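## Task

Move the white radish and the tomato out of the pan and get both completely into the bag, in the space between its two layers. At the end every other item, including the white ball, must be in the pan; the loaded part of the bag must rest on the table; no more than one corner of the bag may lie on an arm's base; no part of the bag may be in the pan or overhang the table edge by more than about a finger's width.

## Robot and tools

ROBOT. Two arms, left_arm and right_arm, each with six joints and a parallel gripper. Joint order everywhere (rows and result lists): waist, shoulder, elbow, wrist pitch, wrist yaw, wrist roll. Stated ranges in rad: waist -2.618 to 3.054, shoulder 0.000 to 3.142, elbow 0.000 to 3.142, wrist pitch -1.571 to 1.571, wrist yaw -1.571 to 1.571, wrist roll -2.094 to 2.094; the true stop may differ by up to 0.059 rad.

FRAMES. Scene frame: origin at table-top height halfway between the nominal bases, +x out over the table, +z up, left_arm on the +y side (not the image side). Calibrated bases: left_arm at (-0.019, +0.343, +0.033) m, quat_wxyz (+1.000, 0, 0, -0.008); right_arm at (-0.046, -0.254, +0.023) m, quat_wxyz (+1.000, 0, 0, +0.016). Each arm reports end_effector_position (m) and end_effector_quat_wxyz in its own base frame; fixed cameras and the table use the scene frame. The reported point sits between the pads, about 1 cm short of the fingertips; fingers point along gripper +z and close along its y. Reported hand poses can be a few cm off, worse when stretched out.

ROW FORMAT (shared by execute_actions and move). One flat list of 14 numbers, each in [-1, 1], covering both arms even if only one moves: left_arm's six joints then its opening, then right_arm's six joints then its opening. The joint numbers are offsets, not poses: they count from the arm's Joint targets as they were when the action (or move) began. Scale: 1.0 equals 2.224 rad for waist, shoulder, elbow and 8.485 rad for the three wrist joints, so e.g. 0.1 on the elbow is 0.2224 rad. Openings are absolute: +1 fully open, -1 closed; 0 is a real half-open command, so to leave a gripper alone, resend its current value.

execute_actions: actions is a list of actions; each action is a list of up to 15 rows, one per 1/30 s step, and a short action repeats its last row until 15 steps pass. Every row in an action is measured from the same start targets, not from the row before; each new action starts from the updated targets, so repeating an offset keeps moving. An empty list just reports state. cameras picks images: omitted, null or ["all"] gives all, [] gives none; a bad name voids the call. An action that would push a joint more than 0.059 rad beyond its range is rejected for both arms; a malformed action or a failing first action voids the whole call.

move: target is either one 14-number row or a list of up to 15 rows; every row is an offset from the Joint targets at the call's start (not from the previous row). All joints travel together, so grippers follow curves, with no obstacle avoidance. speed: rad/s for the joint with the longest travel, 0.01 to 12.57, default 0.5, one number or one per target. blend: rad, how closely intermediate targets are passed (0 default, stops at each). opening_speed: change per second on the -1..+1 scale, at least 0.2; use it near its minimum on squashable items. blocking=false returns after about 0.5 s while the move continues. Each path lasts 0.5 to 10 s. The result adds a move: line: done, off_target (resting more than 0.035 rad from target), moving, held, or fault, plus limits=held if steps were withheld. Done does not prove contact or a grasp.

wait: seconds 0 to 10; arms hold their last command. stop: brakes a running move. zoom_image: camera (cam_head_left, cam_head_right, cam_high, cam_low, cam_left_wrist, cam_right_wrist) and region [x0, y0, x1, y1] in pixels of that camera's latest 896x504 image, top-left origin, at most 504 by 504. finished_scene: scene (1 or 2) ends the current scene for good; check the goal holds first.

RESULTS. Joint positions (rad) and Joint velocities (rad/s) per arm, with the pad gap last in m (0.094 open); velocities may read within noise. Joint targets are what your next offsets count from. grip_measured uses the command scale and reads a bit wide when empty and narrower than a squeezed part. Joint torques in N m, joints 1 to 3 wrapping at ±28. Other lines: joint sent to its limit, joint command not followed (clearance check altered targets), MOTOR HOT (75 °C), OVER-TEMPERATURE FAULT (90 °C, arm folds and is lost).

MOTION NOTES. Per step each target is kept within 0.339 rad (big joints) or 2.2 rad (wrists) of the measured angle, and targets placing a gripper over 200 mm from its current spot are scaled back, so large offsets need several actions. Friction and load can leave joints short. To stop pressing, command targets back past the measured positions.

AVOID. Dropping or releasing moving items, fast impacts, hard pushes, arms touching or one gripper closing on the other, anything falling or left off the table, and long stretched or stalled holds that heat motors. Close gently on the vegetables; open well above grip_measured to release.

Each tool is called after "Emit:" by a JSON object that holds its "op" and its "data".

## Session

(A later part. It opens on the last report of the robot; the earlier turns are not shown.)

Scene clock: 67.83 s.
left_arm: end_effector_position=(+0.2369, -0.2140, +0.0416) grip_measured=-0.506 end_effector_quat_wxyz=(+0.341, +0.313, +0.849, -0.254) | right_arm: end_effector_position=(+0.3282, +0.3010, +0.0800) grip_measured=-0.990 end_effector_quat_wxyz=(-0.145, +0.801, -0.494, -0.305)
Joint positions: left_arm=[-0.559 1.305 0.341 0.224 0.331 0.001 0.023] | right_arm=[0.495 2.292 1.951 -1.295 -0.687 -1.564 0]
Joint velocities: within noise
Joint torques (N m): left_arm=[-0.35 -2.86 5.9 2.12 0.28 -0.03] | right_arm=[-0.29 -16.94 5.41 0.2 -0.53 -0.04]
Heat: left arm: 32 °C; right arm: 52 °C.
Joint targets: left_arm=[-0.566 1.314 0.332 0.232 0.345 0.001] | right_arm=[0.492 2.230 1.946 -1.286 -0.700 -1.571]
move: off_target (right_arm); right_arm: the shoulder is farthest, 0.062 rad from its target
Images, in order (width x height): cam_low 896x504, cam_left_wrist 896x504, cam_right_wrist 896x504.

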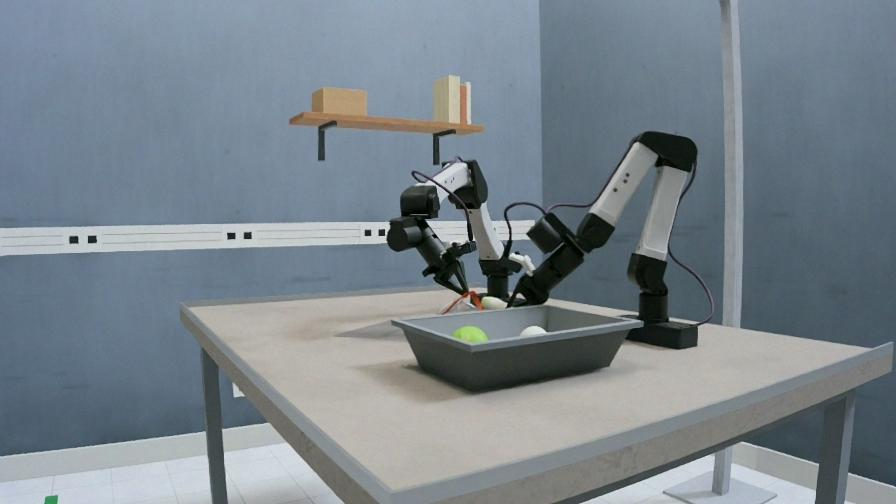

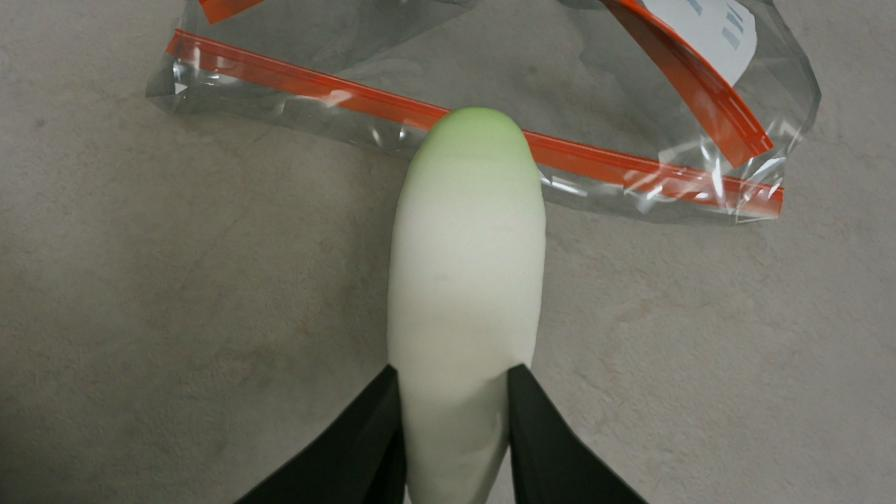

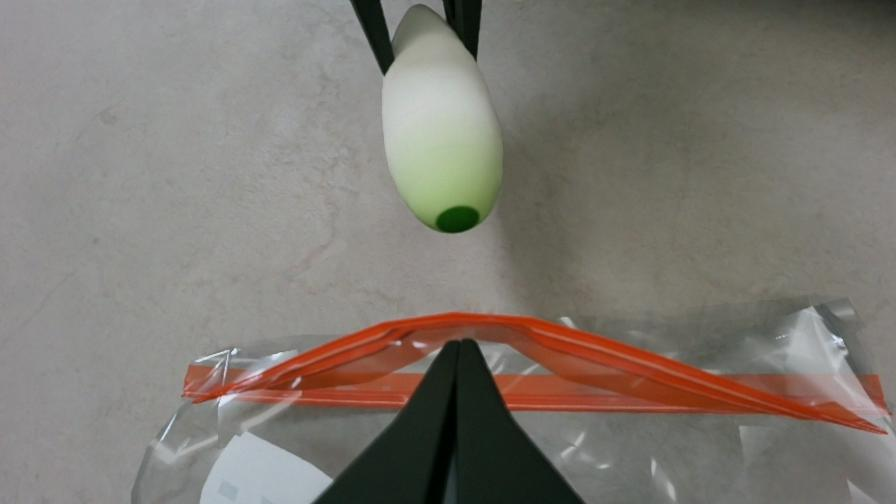

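Emit:
{"op": "move", "data": {"target": [-0.0513,0.1659,0.0922,0.0192,-0.0112,0,-0.65,0,0,0,0,0,0,-1], "speed": 0.25, "cameras": ["cam_left_wrist","cam_right_wrist","cam_low"]}}

Scene clock: 70.23 s.
left_arm: end_effector_position=(+0.2639, -0.2685, +0.0110) grip_measured=-0.506 end_effector_quat_wxyz=(+0.327, +0.351, +0.843, -0.244) | right_arm: end_effector_position=(+0.3282, +0.3010, +0.0800) grip_measured=-0.990 end_effector_quat_wxyz=(-0.145, +0.801, -0.494, -0.305)
Joint positions: left_arm=[-0.674 1.669 0.518 0.387 0.267 0.001 0.023] | right_arm=[0.495 2.292 1.951 -1.295 -0.687 -1.564 0]
Joint velocities: within noise
Joint torques (N m): left_arm=[-0.31 -4.97 7.71 2.1 -0.01 -0.04] | right_arm=[-0.27 -16.94 5.41 0.2 -0.53 -0.04]
Heat: left arm: 32 °C; right arm: 53 °C.
Joint targets: left_arm=[-0.680 1.683 0.537 0.395 0.250 0.001] | right_arm=[0.492 2.230 1.946 -1.286 -0.700 -1.571]
move: off_target (right_arm); right_arm: the shoulder is farthest, 0.062 rad from its target
Images, in order (width x height): cam_low 896x504, cam_left_wrist 896x504, cam_right_wrist 896x504.

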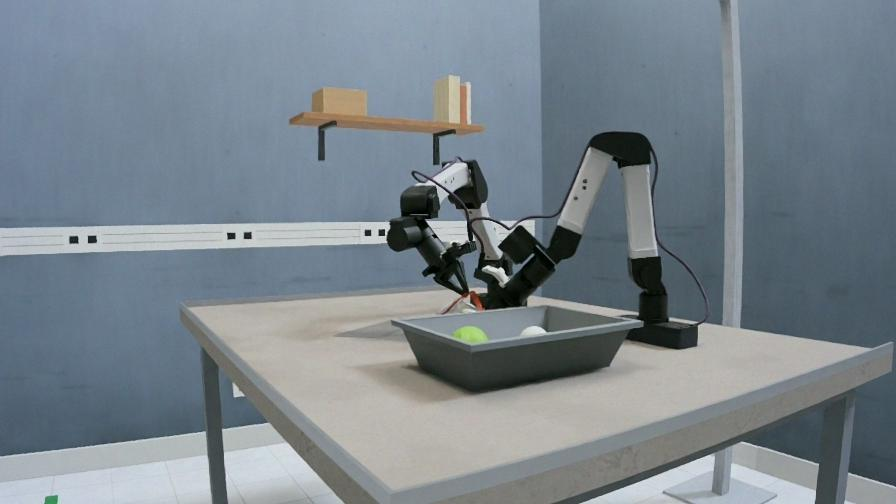

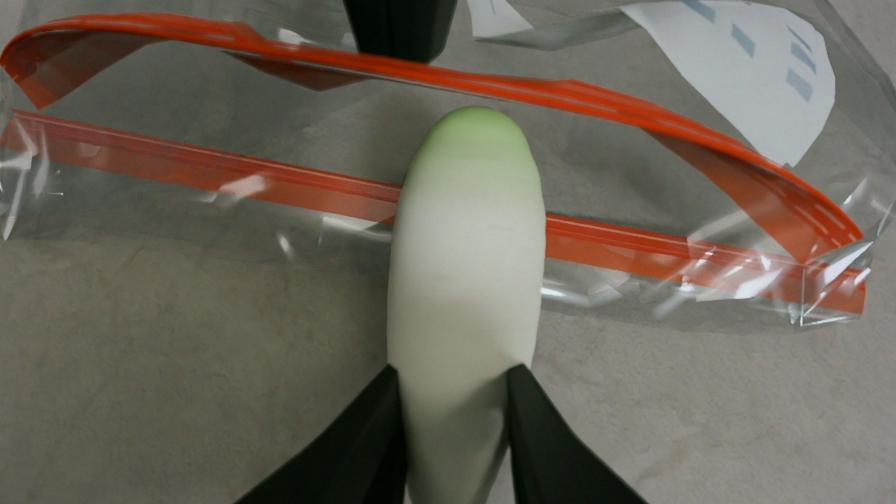

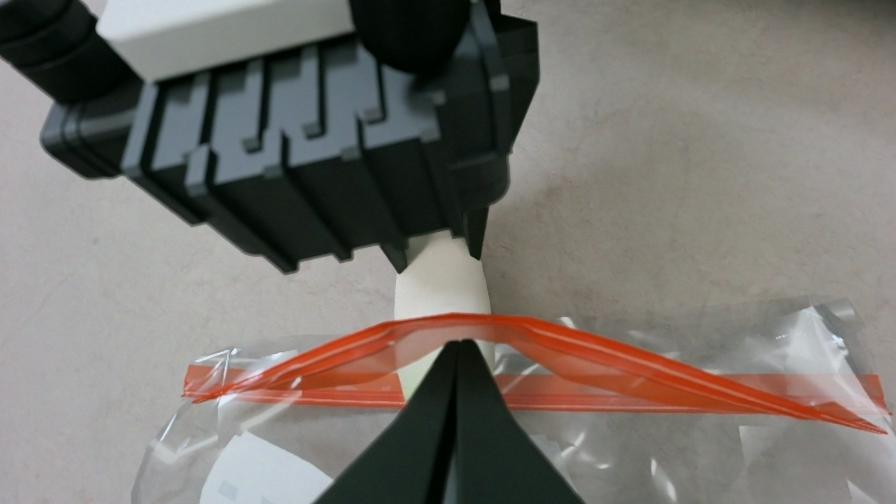

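Emit:
{"op": "move", "data": {"target": [-0.0162,0.0488,0.0274,0.0057,-0.0059,0,-0.65,0,0,0,0,0,0,-1], "speed": 0.15, "cameras": ["cam_left_wrist","cam_right_wrist","cam_low"]}}

Scene clock: 71.90 s.
left_arm: end_effector_position=(+0.2755, -0.2857, +0.0001) grip_measured=-0.506 end_effector_quat_wxyz=(+0.334, +0.358, +0.841, -0.230) | right_arm: end_effector_position=(+0.3282, +0.3010, +0.0800) grip_measured=-0.990 end_effector_quat_wxyz=(-0.145, +0.801, -0.494, -0.305)
Joint positions: left_arm=[-0.71 1.775 0.581 0.437 0.218 0.001 0.023] | right_arm=[0.495 2.292 1.951 -1.295 -0.687 -1.564 0]
Joint velocities: within noise
Joint torques (N m): left_arm=[-0.32 -5.53 7.31 2.05 -0.05 -0.04] | right_arm=[-0.28 -16.95 5.41 0.2 -0.53 -0.03]
Heat: left arm: 32 °C; right arm: 53 °C.
Joint targets: left_arm=[-0.716 1.792 0.598 0.444 0.200 0.001] | right_arm=[0.492 2.230 1.946 -1.286 -0.700 -1.571]
move: off_target (right_arm); right_arm: the shoulder is farthest, 0.062 rad from its target
Images, in order (width x height): cam_low 896x504, cam_left_wrist 896x504, cam_right_wrist 896x504.

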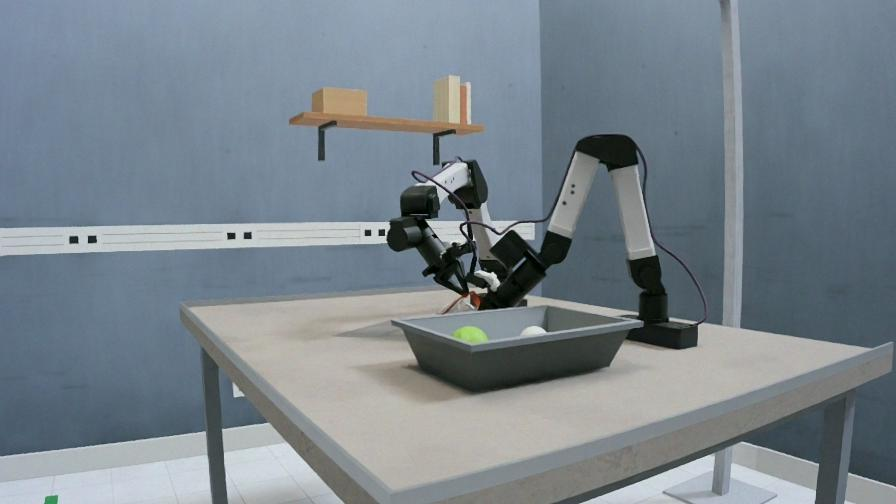

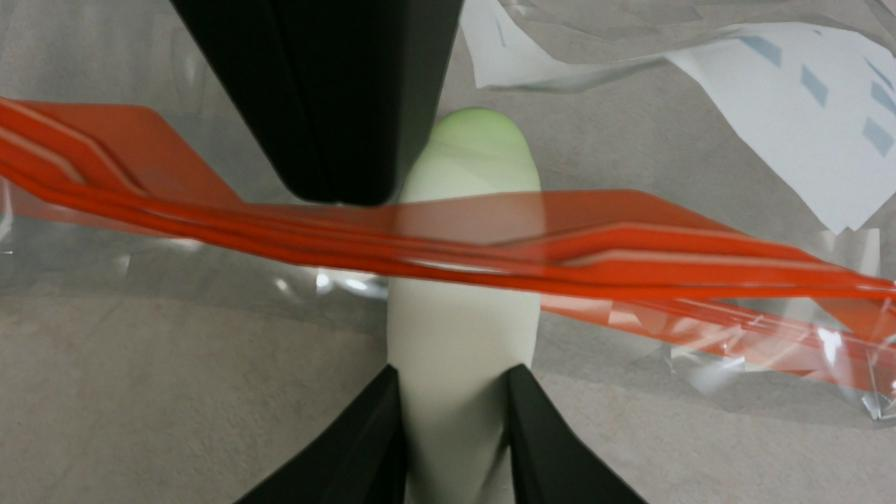

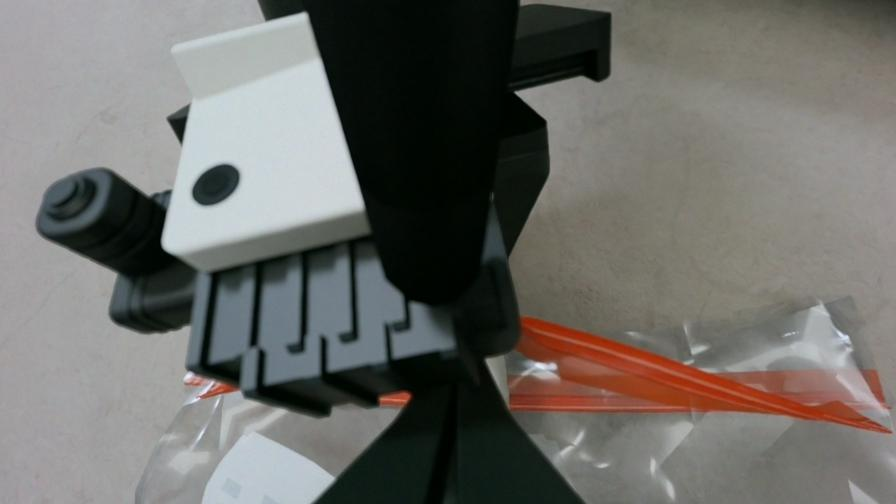

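Emit:
{"op": "move", "data": {"target": [[0,0,0,0,0,0,-0.1,0,0,0,0,0,0,-1],[0.0675,-0.2146,-0.1196,-0.0249,0.0171,0,-0.1,0,0,0,0,0,0,-1]], "speed": 0.3, "opening_speed": 0.3, "cameras": ["cam_left_wrist","cam_right_wrist"]}}

Scene clock: 76.37 s.
left_arm: end_effector_position=(+0.2368, -0.2187, +0.0399) grip_measured=-0.102 end_effector_quat_wxyz=(+0.341, +0.319, +0.846, -0.257) | right_arm: end_effector_position=(+0.3282, +0.3010, +0.0800) grip_measured=-0.990 end_effector_quat_wxyz=(-0.145, +0.801, -0.494, -0.305)
Joint positions: left_arm=[-0.572 1.329 0.344 0.249 0.329 0.001 0.042] | right_arm=[0.495 2.292 1.951 -1.295 -0.687 -1.564 0]
Joint velocities: within noise
Joint torques (N m): left_arm=[0.72 -4.79 5.6 1.82 0.29 -0.04] | right_arm=[-0.27 -16.94 5.41 0.2 -0.53 -0.04]
Heat: left arm: 32 °C; right arm: 55 °C.
Joint targets: left_arm=[-0.566 1.314 0.332 0.232 0.345 0.001] | right_arm=[0.492 2.230 1.946 -1.286 -0.700 -1.571]
move: off_target (right_arm); right_arm: the shoulder is farthest, 0.062 rad from its target
Images, in order (width x height): cam_left_wrist 896x504, cam_right_wrist 896x504.

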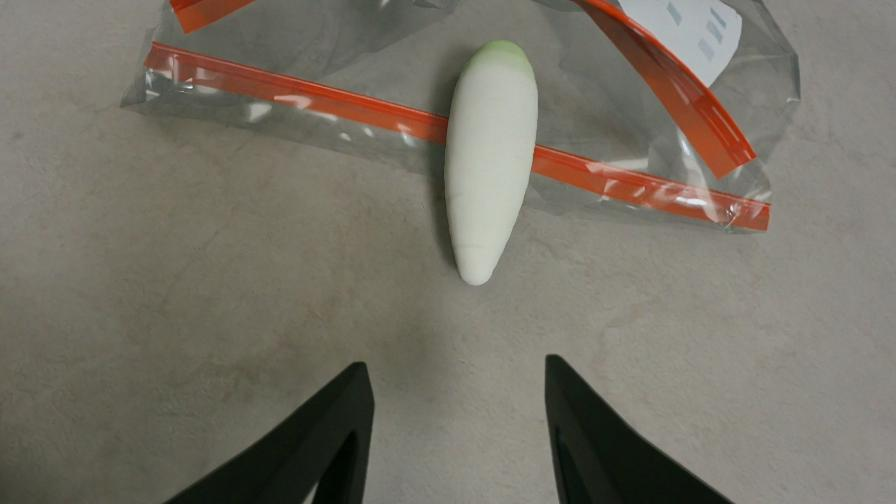

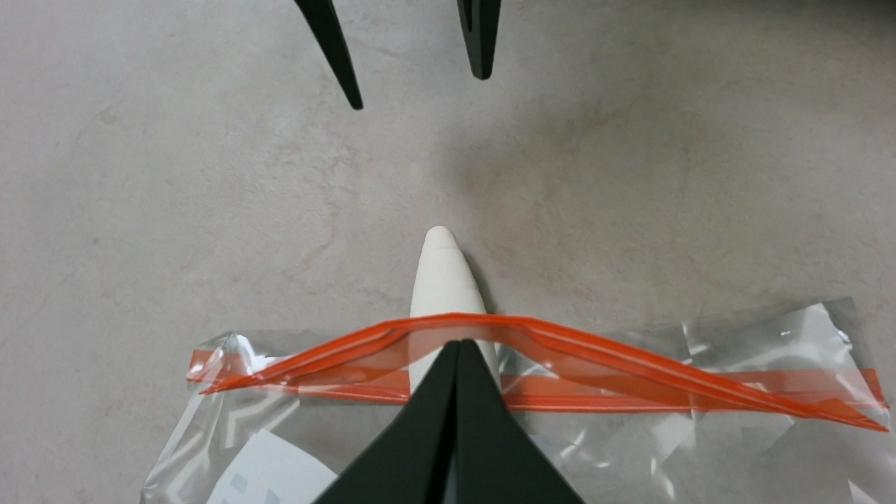

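Emit:
{"op": "move", "data": {"target": [[0,0,0,0,0,0,-1,0,0,0,0,0,0,-1],[0.0216,0.1587,-0.0241,0.0479,0.0124,0,-1,0,0,0,0,0,0,-1],[-0.03,0.2717,0.0379,0.079,0.0053,0,-1,0,0,0,0,0,0,-1]], "speed": [0.3,0.3,0.15], "cameras": ["cam_left_wrist","cam_right_wrist"]}}

Scene clock: 82.67 s.
left_arm: end_effector_position=(+0.2630, -0.2743, -0.0089) grip_measured=-0.985 end_effector_quat_wxyz=(+0.378, +0.357, +0.796, -0.310) | right_arm: end_effector_position=(+0.3283, +0.3010, +0.0800) grip_measured=-0.990 end_effector_quat_wxyz=(-0.145, +0.801, -0.494, -0.305)
Joint positions: left_arm=[-0.626 1.903 0.402 0.896 0.407 0.001 0.001] | right_arm=[0.495 2.292 1.951 -1.294 -0.687 -1.564 0]
Joint velocities: within noise
Joint torques (N m): left_arm=[-0.29 -5.26 5.33 2.2 -0.01 -0.03] | right_arm=[-0.31 -16.92 5.41 0.2 -0.53 -0.04]
Heat: left arm: 33 °C; right arm: 57 °C.
Joint targets: left_arm=[-0.633 1.919 0.417 0.903 0.390 0.001] | right_arm=[0.492 2.230 1.946 -1.286 -0.700 -1.571]
move: off_target (right_arm); right_arm: the shoulder is farthest, 0.062 rad from its target
Images, in order (width x height): cam_left_wrist 896x504, cam_right_wrist 896x504.

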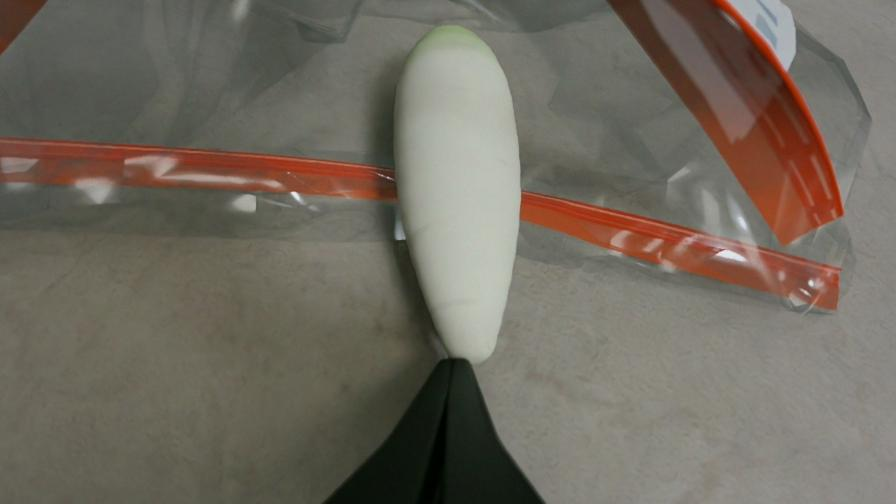

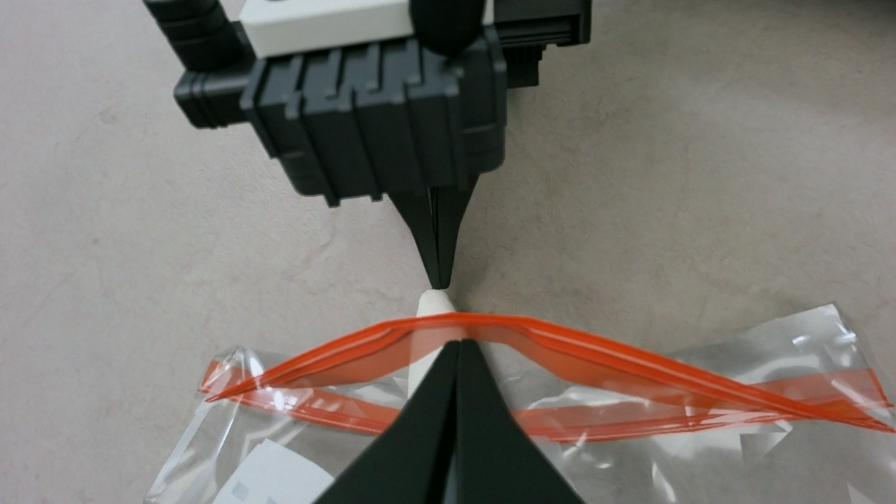

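Emit:
{"op": "move", "data": {"target": [[0,0,0,0,0,0,-1,0,-0.0065,0.0418,-0.0126,0,0,-1],[-0.045,0.095,0.0535,0.028,-0.0078,0,-1,0,-0.0065,0.0418,-0.0126,0,0,-1]], "speed": 0.15, "cameras": ["cam_left_wrist","cam_right_wrist"]}}

Scene clock: 86.43 s.
left_arm: end_effector_position=(+0.2756, -0.3210, -0.0145) grip_measured=-0.985 end_effector_quat_wxyz=(+0.429, +0.381, +0.754, -0.318) | right_arm: end_effector_position=(+0.3264, +0.2965, +0.1039) grip_measured=-0.990 end_effector_quat_wxyz=(-0.142, +0.798, -0.498, -0.307)
Joint positions: left_arm=[-0.724 2.113 0.513 1.127 0.343 0.001 0.001] | right_arm=[0.488 2.273 2.014 -1.386 -0.687 -1.564 0]
Joint velocities: within noise
Joint torques (N m): left_arm=[-0.47 -6.52 5.49 2.44 -0.07 -0.04] | right_arm=[0.46 -16.44 8.28 0.03 -0.53 -0.04]
Heat: left arm: 34 °C; right arm: 58 °C.
Joint targets: left_arm=[-0.733 2.130 0.536 1.140 0.324 0.001] | right_arm=[0.492 2.216 2.039 -1.393 -0.700 -1.571]
move: off_target (right_arm); right_arm: the shoulder is farthest, 0.057 rad from its target
Images, in order (width x height): cam_left_wrist 896x504, cam_right_wrist 896x504.

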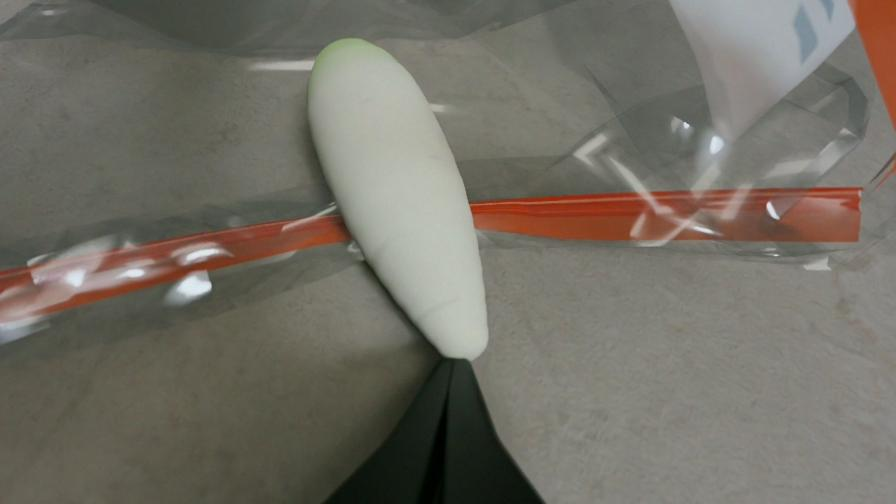

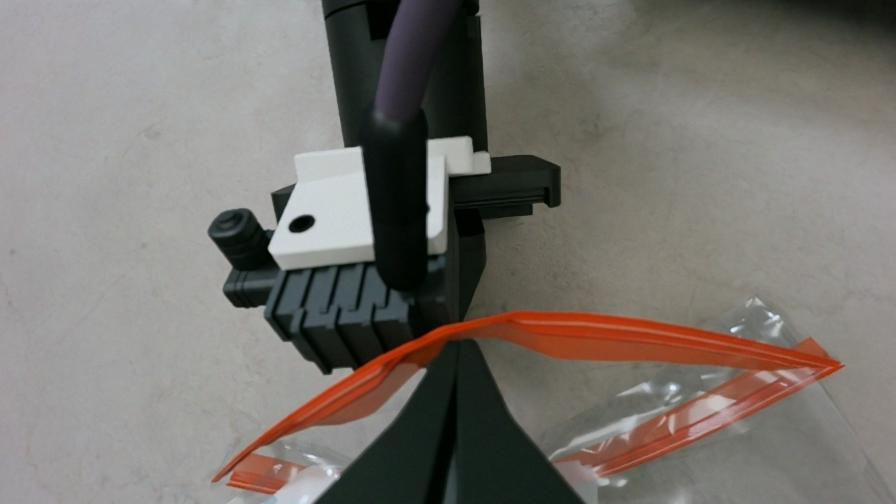

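Emit:
{"op": "move", "data": {"target": [[-0.0054,-0.1052,-0.0708,-0.0144,-0.0117,0,-1,0,0,0,0,0,0,-1],[-0.0054,-0.1052,-0.0708,-0.0144,-0.0117,0,0.05,0,0,0,0,0,0,-1],[-0.0211,-0.018,0.0279,-0.0174,-0.014,0,0.05,0,0,0,0,0,0,-1]], "speed": 0.25, "cameras": ["cam_left_wrist","cam_right_wrist"]}}

Scene clock: 91.47 s.
left_arm: end_effector_position=(+0.2894, -0.3368, -0.0029) grip_measured=+0.048 end_effector_quat_wxyz=(+0.446, +0.375, +0.762, -0.285) | right_arm: end_effector_position=(+0.3264, +0.2964, +0.1038) grip_measured=-0.990 end_effector_quat_wxyz=(-0.142, +0.798, -0.498, -0.307)
Joint positions: left_arm=[-0.775 2.07 0.584 1.017 0.225 0.001 0.049] | right_arm=[0.488 2.273 2.014 -1.386 -0.686 -1.565 0]
Joint velocities: within noise
Joint torques (N m): left_arm=[-0.16 -6.53 5.45 2.04 -0.11 -0.04] | right_arm=[0.44 -16.44 8.28 0.04 -0.53 -0.03]
Heat: left arm: 34 °C; right arm: 58 °C.
Joint targets: left_arm=[-0.780 2.090 0.598 0.993 0.205 0.001] | right_arm=[0.492 2.216 2.039 -1.393 -0.700 -1.571]
move: off_target (right_arm); right_arm: the shoulder is farthest, 0.057 rad from its target
Images, in order (width x height): cam_left_wrist 896x504, cam_right_wrist 896x504.

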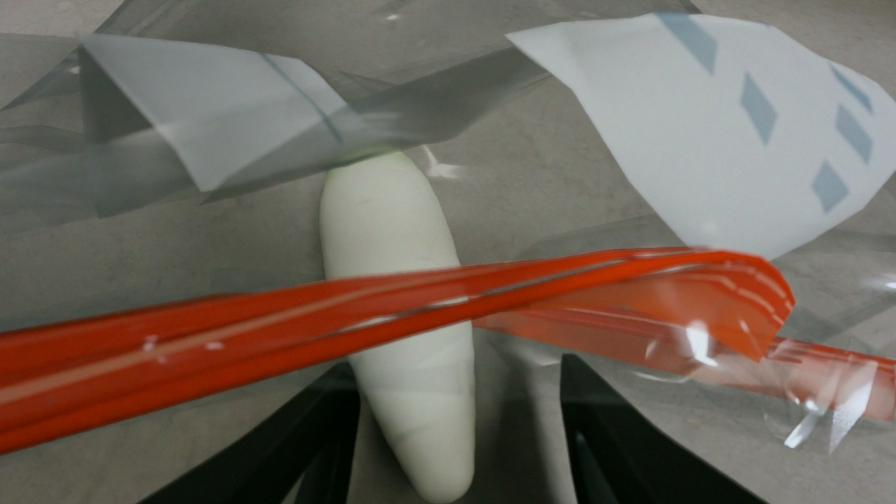

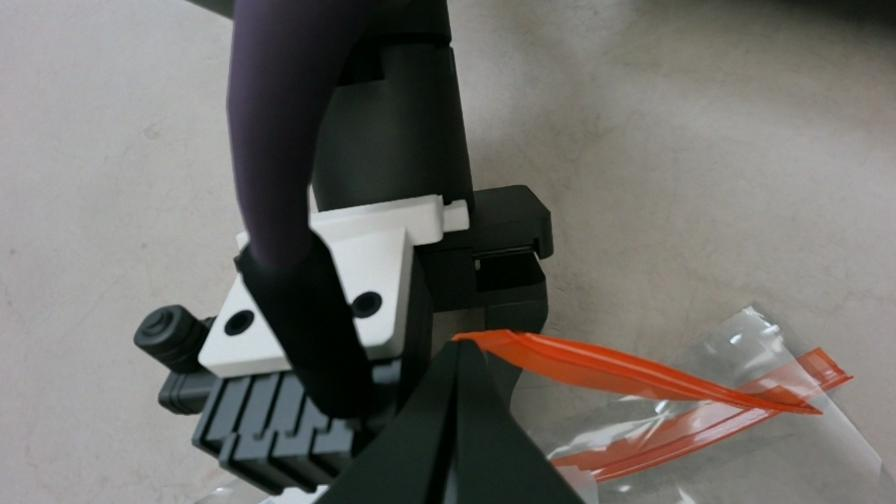

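Emit:
{"op": "move", "data": {"target": [[0,0,0,0,0,0,-0.75,0,0,0,0,0,0,-1],[0,-0.0321,-0.0013,-0.008,0,0,-0.75,0,0,0,0,0,0,-1],[-0.0148,0.0096,0.0459,-0.0038,-0.0041,0,-0.75,0,0,0,0,0,0,-1]], "speed": 0.15, "opening_speed": 0.5, "cameras": ["cam_left_wrist","cam_right_wrist","cam_head_left"]}}

Scene clock: 96.23 s.
left_arm: end_effector_position=(+0.3005, -0.3608, +0.0039) grip_measured=-0.697 end_effector_quat_wxyz=(+0.454, +0.378, +0.757, -0.281) | right_arm: end_effector_position=(+0.3264, +0.2964, +0.1038) grip_measured=-0.990 end_effector_quat_wxyz=(-0.142, +0.798, -0.498, -0.307)
Joint positions: left_arm=[-0.807 2.092 0.683 0.955 0.189 0.001 0.014] | right_arm=[0.488 2.273 2.014 -1.386 -0.686 -1.565 0]
Joint velocities: within noise
Joint torques (N m): left_arm=[-0.2 -7.2 6.24 2.39 -0.13 -0.05] | right_arm=[0.44 -16.46 8.28 0.03 -0.53 -0.03]
Heat: left arm: 34 °C; right arm: 58 °C.
Joint targets: left_arm=[-0.813 2.111 0.700 0.960 0.170 0.001] | right_arm=[0.492 2.216 2.039 -1.393 -0.700 -1.571]
move: off_target (right_arm); right_arm: the shoulder is farthest, 0.057 rad from its target
Images, in order (width x height): cam_head_left 896x504, cam_left_wrist 896x504, cam_right_wrist 896x504.

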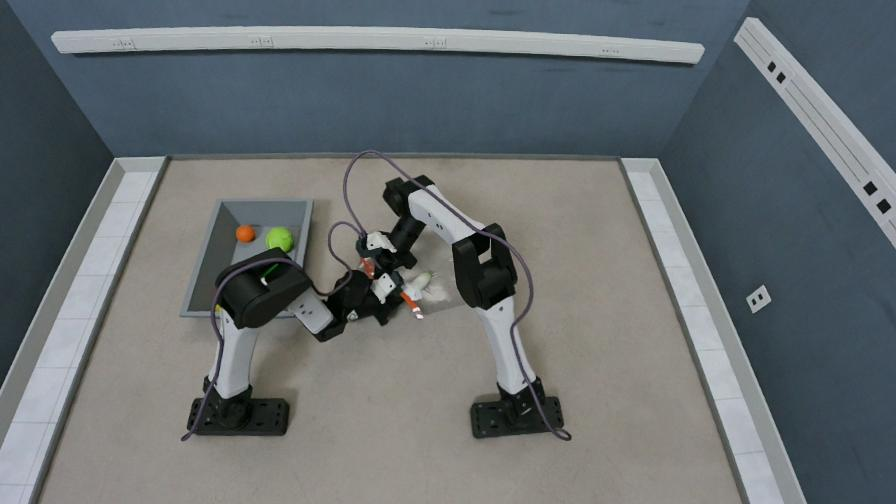

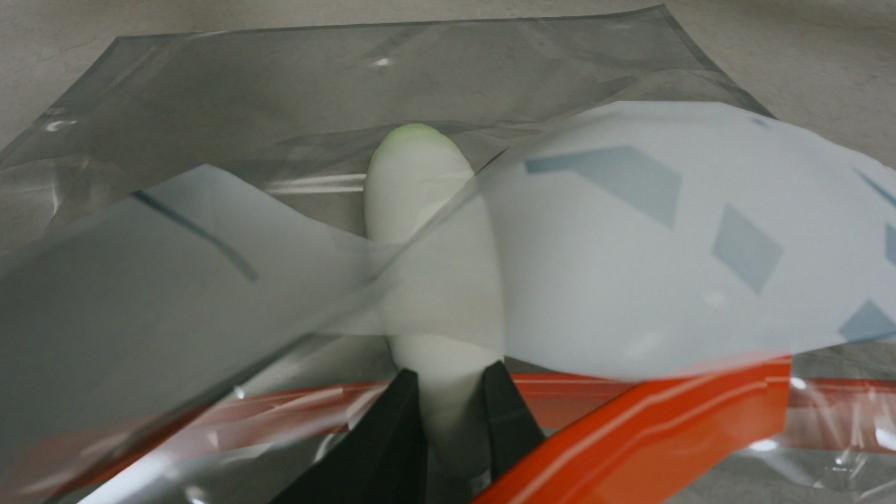

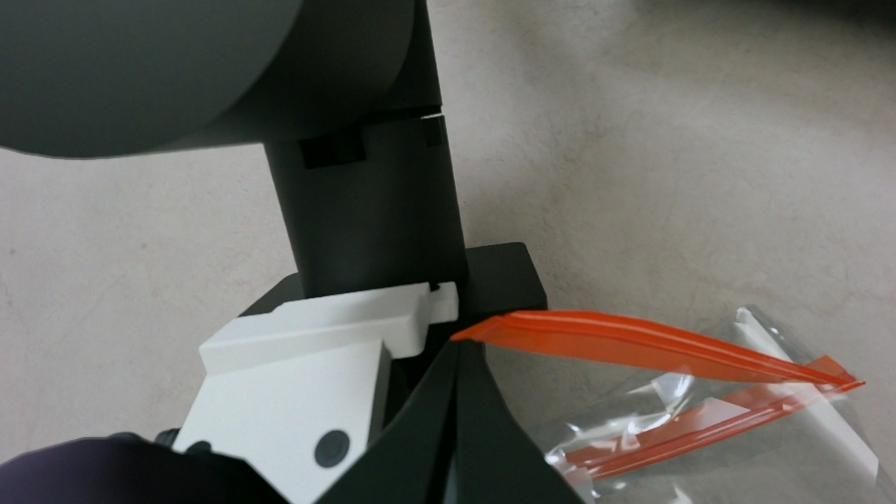

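Emit:
{"op": "move", "data": {"target": [[0,0.0225,0,0.0059,0,0,-0.75,0,0,0,0,0,0,-1],[0,0.0225,0,0.0059,0,0,-0.1,0,0,0,0,0,0,-1],[0.0306,-0.0967,-0.1446,0.0068,0.0065,0,-0.1,0,0,0,0,0,0,-1]], "speed": [0.15,0.15,0.25], "opening_speed": 0.4, "cameras": ["cam_left_wrist","cam_right_wrist"]}}

Scene clock: 101.03 s.
left_arm: end_effector_position=(+0.2610, -0.2925, +0.0004) grip_measured=-0.102 end_effector_quat_wxyz=(+0.434, +0.364, +0.779, -0.268) | right_arm: end_effector_position=(+0.3264, +0.2964, +0.1038) grip_measured=-0.990 end_effector_quat_wxyz=(-0.142, +0.798, -0.498, -0.307)
Joint positions: left_arm=[-0.751 1.919 0.386 1.021 0.209 0.001 0.042] | right_arm=[0.488 2.273 2.014 -1.386 -0.686 -1.565 0]
Joint velocities: within noise
Joint torques (N m): left_arm=[0.75 -8.35 3.04 2.24 0.21 -0.05] | right_arm=[0.44 -16.44 8.29 0.04 -0.53 -0.03]
Heat: left arm: 35 °C; right arm: 58 °C.
Joint targets: left_arm=[-0.744 1.896 0.378 1.018 0.226 0.001] | right_arm=[0.492 2.216 2.039 -1.393 -0.700 -1.571]
move: off_target (right_arm); right_arm: the shoulder is farthest, 0.057 rad from its target
Images, in order (width x height): cam_left_wrist 896x504, cam_right_wrist 896x504.

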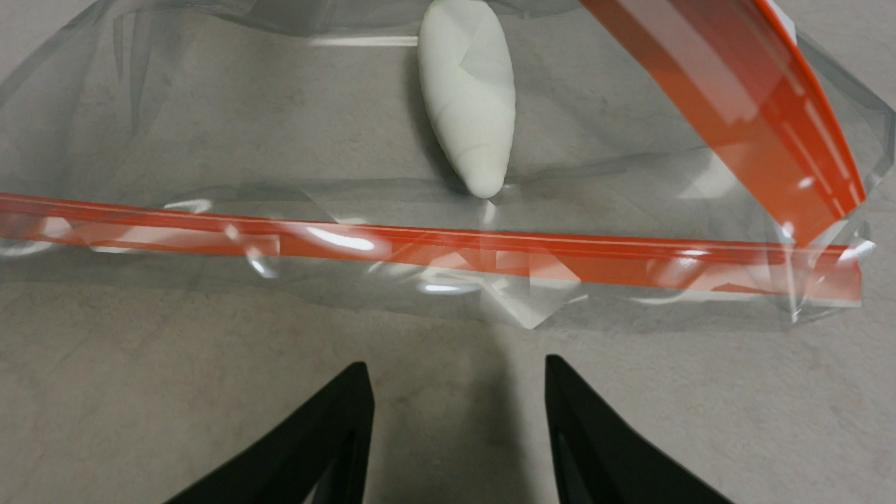

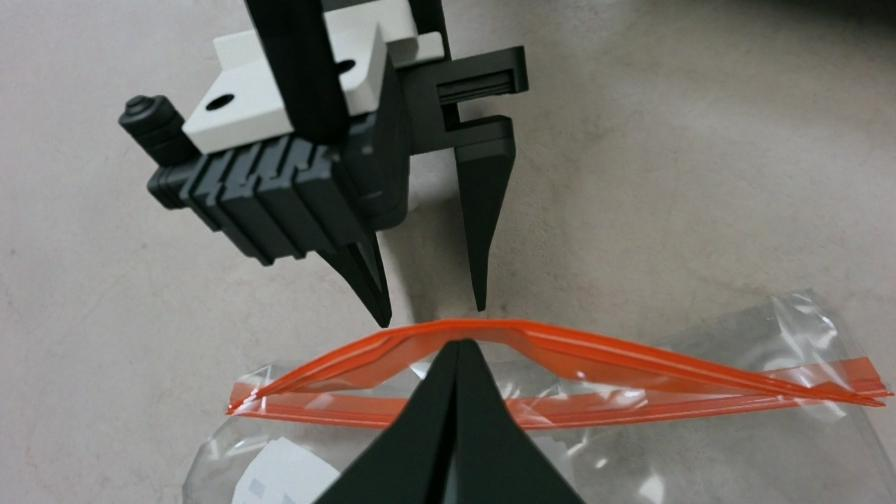

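Emit:
{"op": "move", "data": {"target": [[0.1007,-0.3674,0.1187,-0.1569,-0.0266,0,0.1,0,0,0,0,0,0,-1],[0.4501,-0.2223,0.2239,-0.1876,-0.0266,0,0.3,0,0,0,0,0,0,-1]], "speed": 0.8, "blend": 0.1, "cameras": ["cam_left_wrist","cam_right_wrist"]}}

Scene clock: 105.77 s.
left_arm: end_effector_position=(+0.3159, +0.0802, +0.0806) grip_measured=+0.298 end_effector_quat_wxyz=(+0.234, -0.121, +0.964, +0.025) | right_arm: end_effector_position=(+0.3264, +0.2964, +0.1038) grip_measured=-0.990 end_effector_quat_wxyz=(-0.142, +0.798, -0.498, -0.307)
Joint positions: left_arm=[0.253 1.39 0.853 -0.559 0.009 0.001 0.061] | right_arm=[0.488 2.273 2.014 -1.386 -0.686 -1.565 0]
Joint velocities: within noise
Joint torques (N m): left_arm=[0.42 -4.11 9.96 1.3 -0.08 -0.06] | right_arm=[0.43 -16.47 8.28 0.03 -0.53 -0.04]
Heat: left arm: 35 °C; right arm: 59 °C.
Joint targets: left_arm=[0.256 1.402 0.876 -0.574 0.000 0.001] | right_arm=[0.492 2.216 2.039 -1.393 -0.700 -1.571]
move: off_target (right_arm); right_arm: the shoulder is farthest, 0.057 rad from its target
Images, in order (width x height): cam_left_wrist 896x504, cam_right_wrist 896x504.

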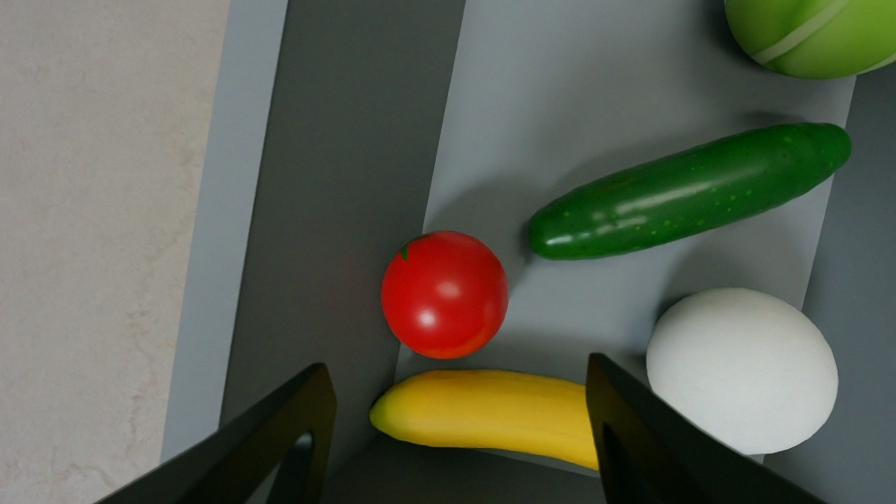

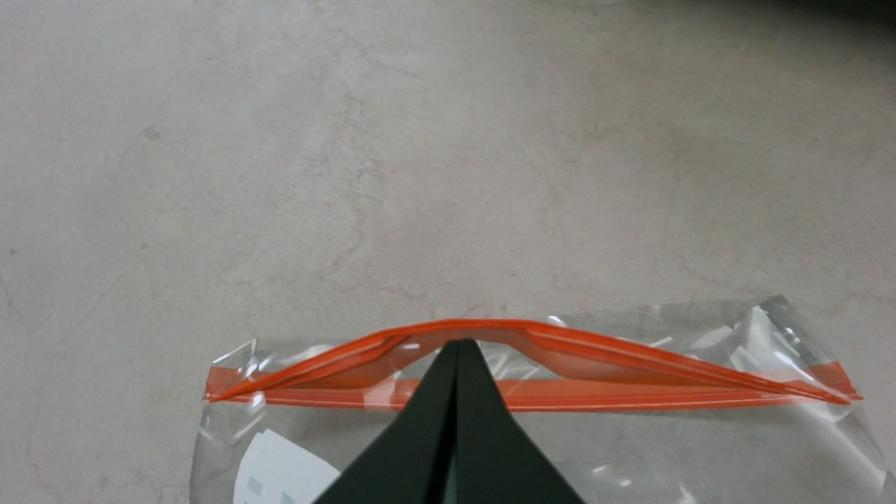

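Emit:
{"op": "move", "data": {"target": [[0.0036,0.0625,-0.092,0.0404,0,0,0.2,0,0,0,0,0,0,-1],[0.0036,0.0625,-0.092,0.0404,0,0,-0.2,0,0,0,0,0,0,-1]], "speed": 0.3, "opening_speed": 0.3, "cameras": ["cam_left_wrist"]}}

Scene clock: 109.97 s.
left_arm: end_effector_position=(+0.3212, +0.0844, +0.0169) grip_measured=-0.196 end_effector_quat_wxyz=(+0.241, -0.124, +0.962, +0.029) | right_arm: end_effector_position=(+0.3264, +0.2964, +0.1038) grip_measured=-0.990 end_effector_quat_wxyz=(-0.142, +0.798, -0.498, -0.307)
Joint positions: left_arm=[0.26 1.528 0.682 -0.234 0.005 0.001 0.038] | right_arm=[0.488 2.273 2.014 -1.386 -0.686 -1.565 0]
Joint velocities: within noise
Joint torques (N m): left_arm=[0.61 -4.52 5.76 1.51 -0.04 -0.05] | right_arm=[0.44 -16.44 8.27 0.03 -0.53 -0.03]
Heat: left arm: 34 °C; right arm: 59 °C.
Joint targets: left_arm=[0.265 1.541 0.672 -0.231 0.000 0.001] | right_arm=[0.492 2.216 2.039 -1.393 -0.700 -1.571]
move: off_target (right_arm); right_arm: the shoulder is farthest, 0.057 rad from its target
Images, in order (width x height): cam_left_wrist 896x504.

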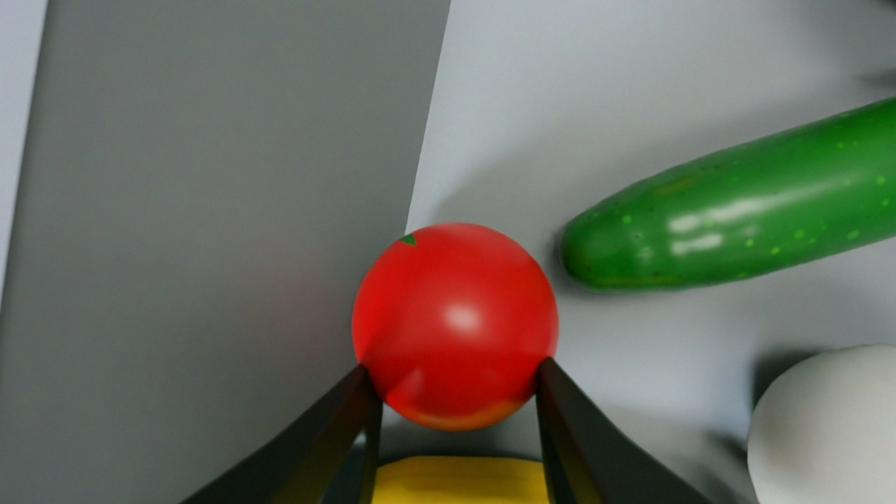

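Emit:
{"op": "move", "data": {"target": [[0,0,0,0,0,0,0.2,0,0,0,0,0,0,-1],[0,0.0228,0.0089,0.0036,0,0,0.2,0,0,0,0,0,0,-1],[0,0.0228,0.0089,0.0036,0,0,-0.25,0,0,0,0,0,0,-1]], "speed": 0.2, "opening_speed": 0.4, "cameras": ["cam_left_wrist"]}}

Scene clock: 113.93 s.
left_arm: end_effector_position=(+0.3217, +0.0845, +0.0042) grip_measured=-0.177 end_effector_quat_wxyz=(+0.230, -0.125, +0.965, +0.028) | right_arm: end_effector_position=(+0.3264, +0.2964, +0.1038) grip_measured=-0.990 end_effector_quat_wxyz=(-0.142, +0.798, -0.498, -0.307)
Joint positions: left_arm=[0.26 1.578 0.682 -0.208 0.005 0.001 0.039] | right_arm=[0.488 2.273 2.014 -1.386 -0.686 -1.565 0]
Joint velocities: within noise
Joint torques (N m): left_arm=[0.57 -4.72 7.46 1.53 -0.04 -0.05] | right_arm=[0.44 -16.43 8.29 0.03 -0.53 -0.03]
Heat: left arm: 34 °C; right arm: 60 °C.
Joint targets: left_arm=[0.265 1.592 0.692 -0.201 0.000 0.001] | right_arm=[0.492 2.216 2.039 -1.393 -0.700 -1.571]
move: off_target (right_arm); right_arm: the shoulder is farthest, 0.057 rad from its target
Images, in order (width x height): cam_left_wrist 896x504.

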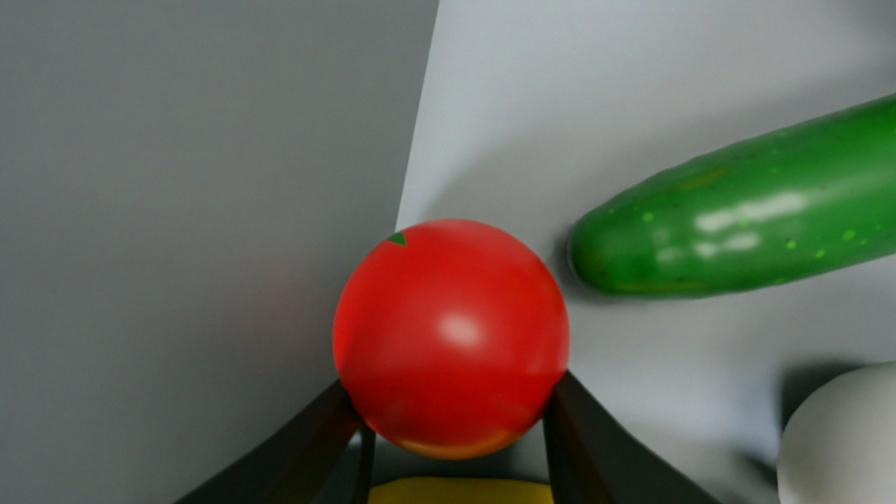

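Emit:
{"op": "move", "data": {"target": [[0,0,0,0,0,0,0.2,0,0,0,0,0,0,-1],[0,0.018,0.0234,-0.0014,0,0,0.2,0,0,0,0,0,0,-1],[0,0.018,0.0234,-0.0014,0,0,-0.2,0,0,0,0,0,0,-1]], "speed": 0.2, "opening_speed": 0.4, "cameras": ["cam_left_wrist"]}}

Scene clock: 117.57 s.
left_arm: end_effector_position=(+0.3331, +0.0875, +0.0053) grip_measured=-0.045 end_effector_quat_wxyz=(+0.232, -0.125, +0.964, +0.028) | right_arm: end_effector_position=(+0.3264, +0.2964, +0.1038) grip_measured=-0.990 end_effector_quat_wxyz=(-0.142, +0.798, -0.498, -0.307)
Joint positions: left_arm=[0.26 1.616 0.724 -0.207 0.005 0.001 0.045] | right_arm=[0.488 2.273 2.014 -1.386 -0.686 -1.565 0]
Joint velocities: within noise
Joint torques (N m): left_arm=[0.59 -4.97 8.43 1.38 -0.03 -0.05] | right_arm=[0.43 -16.46 8.28 0.03 -0.53 -0.03]
Heat: left arm: 33 °C; right arm: 60 °C.
Joint targets: left_arm=[0.265 1.631 0.743 -0.212 0.000 0.001] | right_arm=[0.492 2.216 2.039 -1.393 -0.700 -1.571]
move: off_target (right_arm); right_arm: the shoulder is farthest, 0.057 rad from its target
Images, in order (width x height): cam_left_wrist 896x504.

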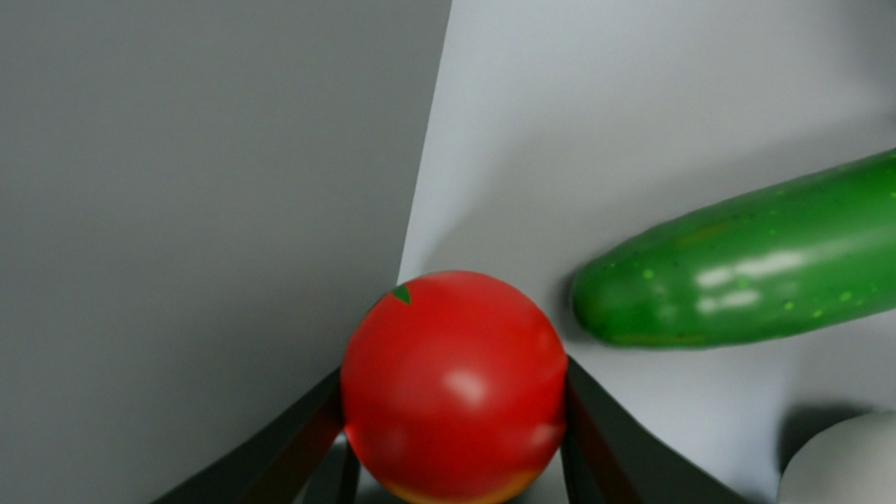

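Emit:
{"op": "move", "data": {"target": [[0,-0.1039,0.1246,-0.0599,0,0,-0.2,0,0,0,0,0,0,-1],[-0.353,-0.2478,-0.0454,-0.0119,0.0407,0,-0.2,0,0,0,0,0,0,-1],[-0.4717,0.0888,-0.2188,0.1513,0.0253,0,-0.2,0,0,0,0,0,0,-1]], "speed": [0.4,0.7,0.5], "blend": 0.08, "cameras": ["cam_left_wrist","cam_right_wrist"]}}

Scene clock: 124.80 s.
left_arm: end_effector_position=(+0.2300, -0.2818, +0.0122) grip_measured=-0.048 end_effector_quat_wxyz=(+0.436, +0.378, +0.765, -0.285) | right_arm: end_effector_position=(+0.3264, +0.2964, +0.1038) grip_measured=-0.990 end_effector_quat_wxyz=(-0.142, +0.798, -0.498, -0.307)
Joint positions: left_arm=[-0.778 1.817 0.264 1.064 0.231 0.001 0.045] | right_arm=[0.488 2.273 2.014 -1.386 -0.686 -1.565 0]
Joint velocities: within noise
Joint torques (N m): left_arm=[-0.28 -4.59 3.08 2.38 -0.09 -0.05] | right_arm=[0.44 -16.44 8.28 0.04 -0.53 -0.03]
Heat: left arm: 34 °C; right arm: 61 °C.
Joint targets: left_arm=[-0.784 1.829 0.257 1.072 0.215 0.001] | right_arm=[0.492 2.216 2.039 -1.393 -0.700 -1.571]
move: off_target (right_arm); right_arm: the shoulder is farthest, 0.057 rad from its target
Images, in order (width x height): cam_left_wrist 896x504, cam_right_wrist 896x504.

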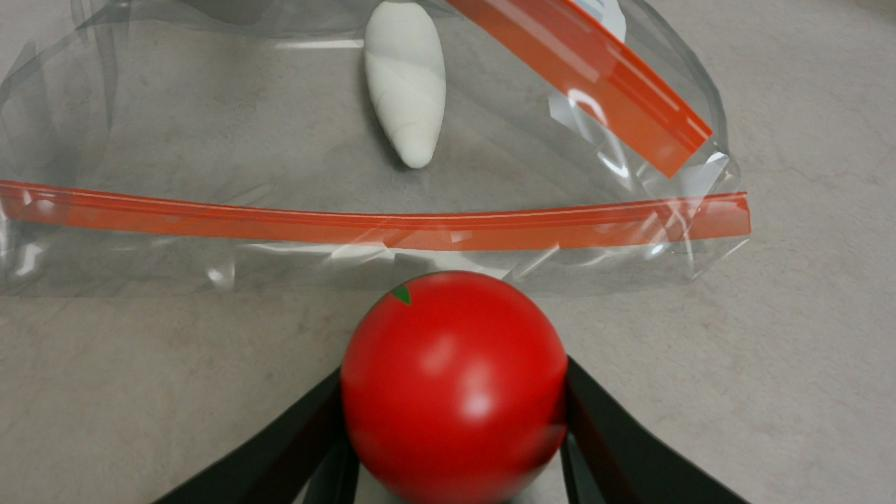

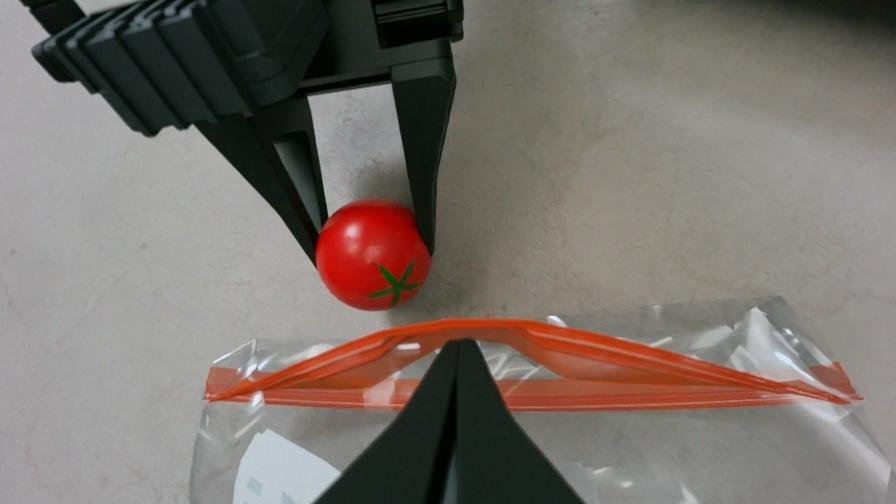

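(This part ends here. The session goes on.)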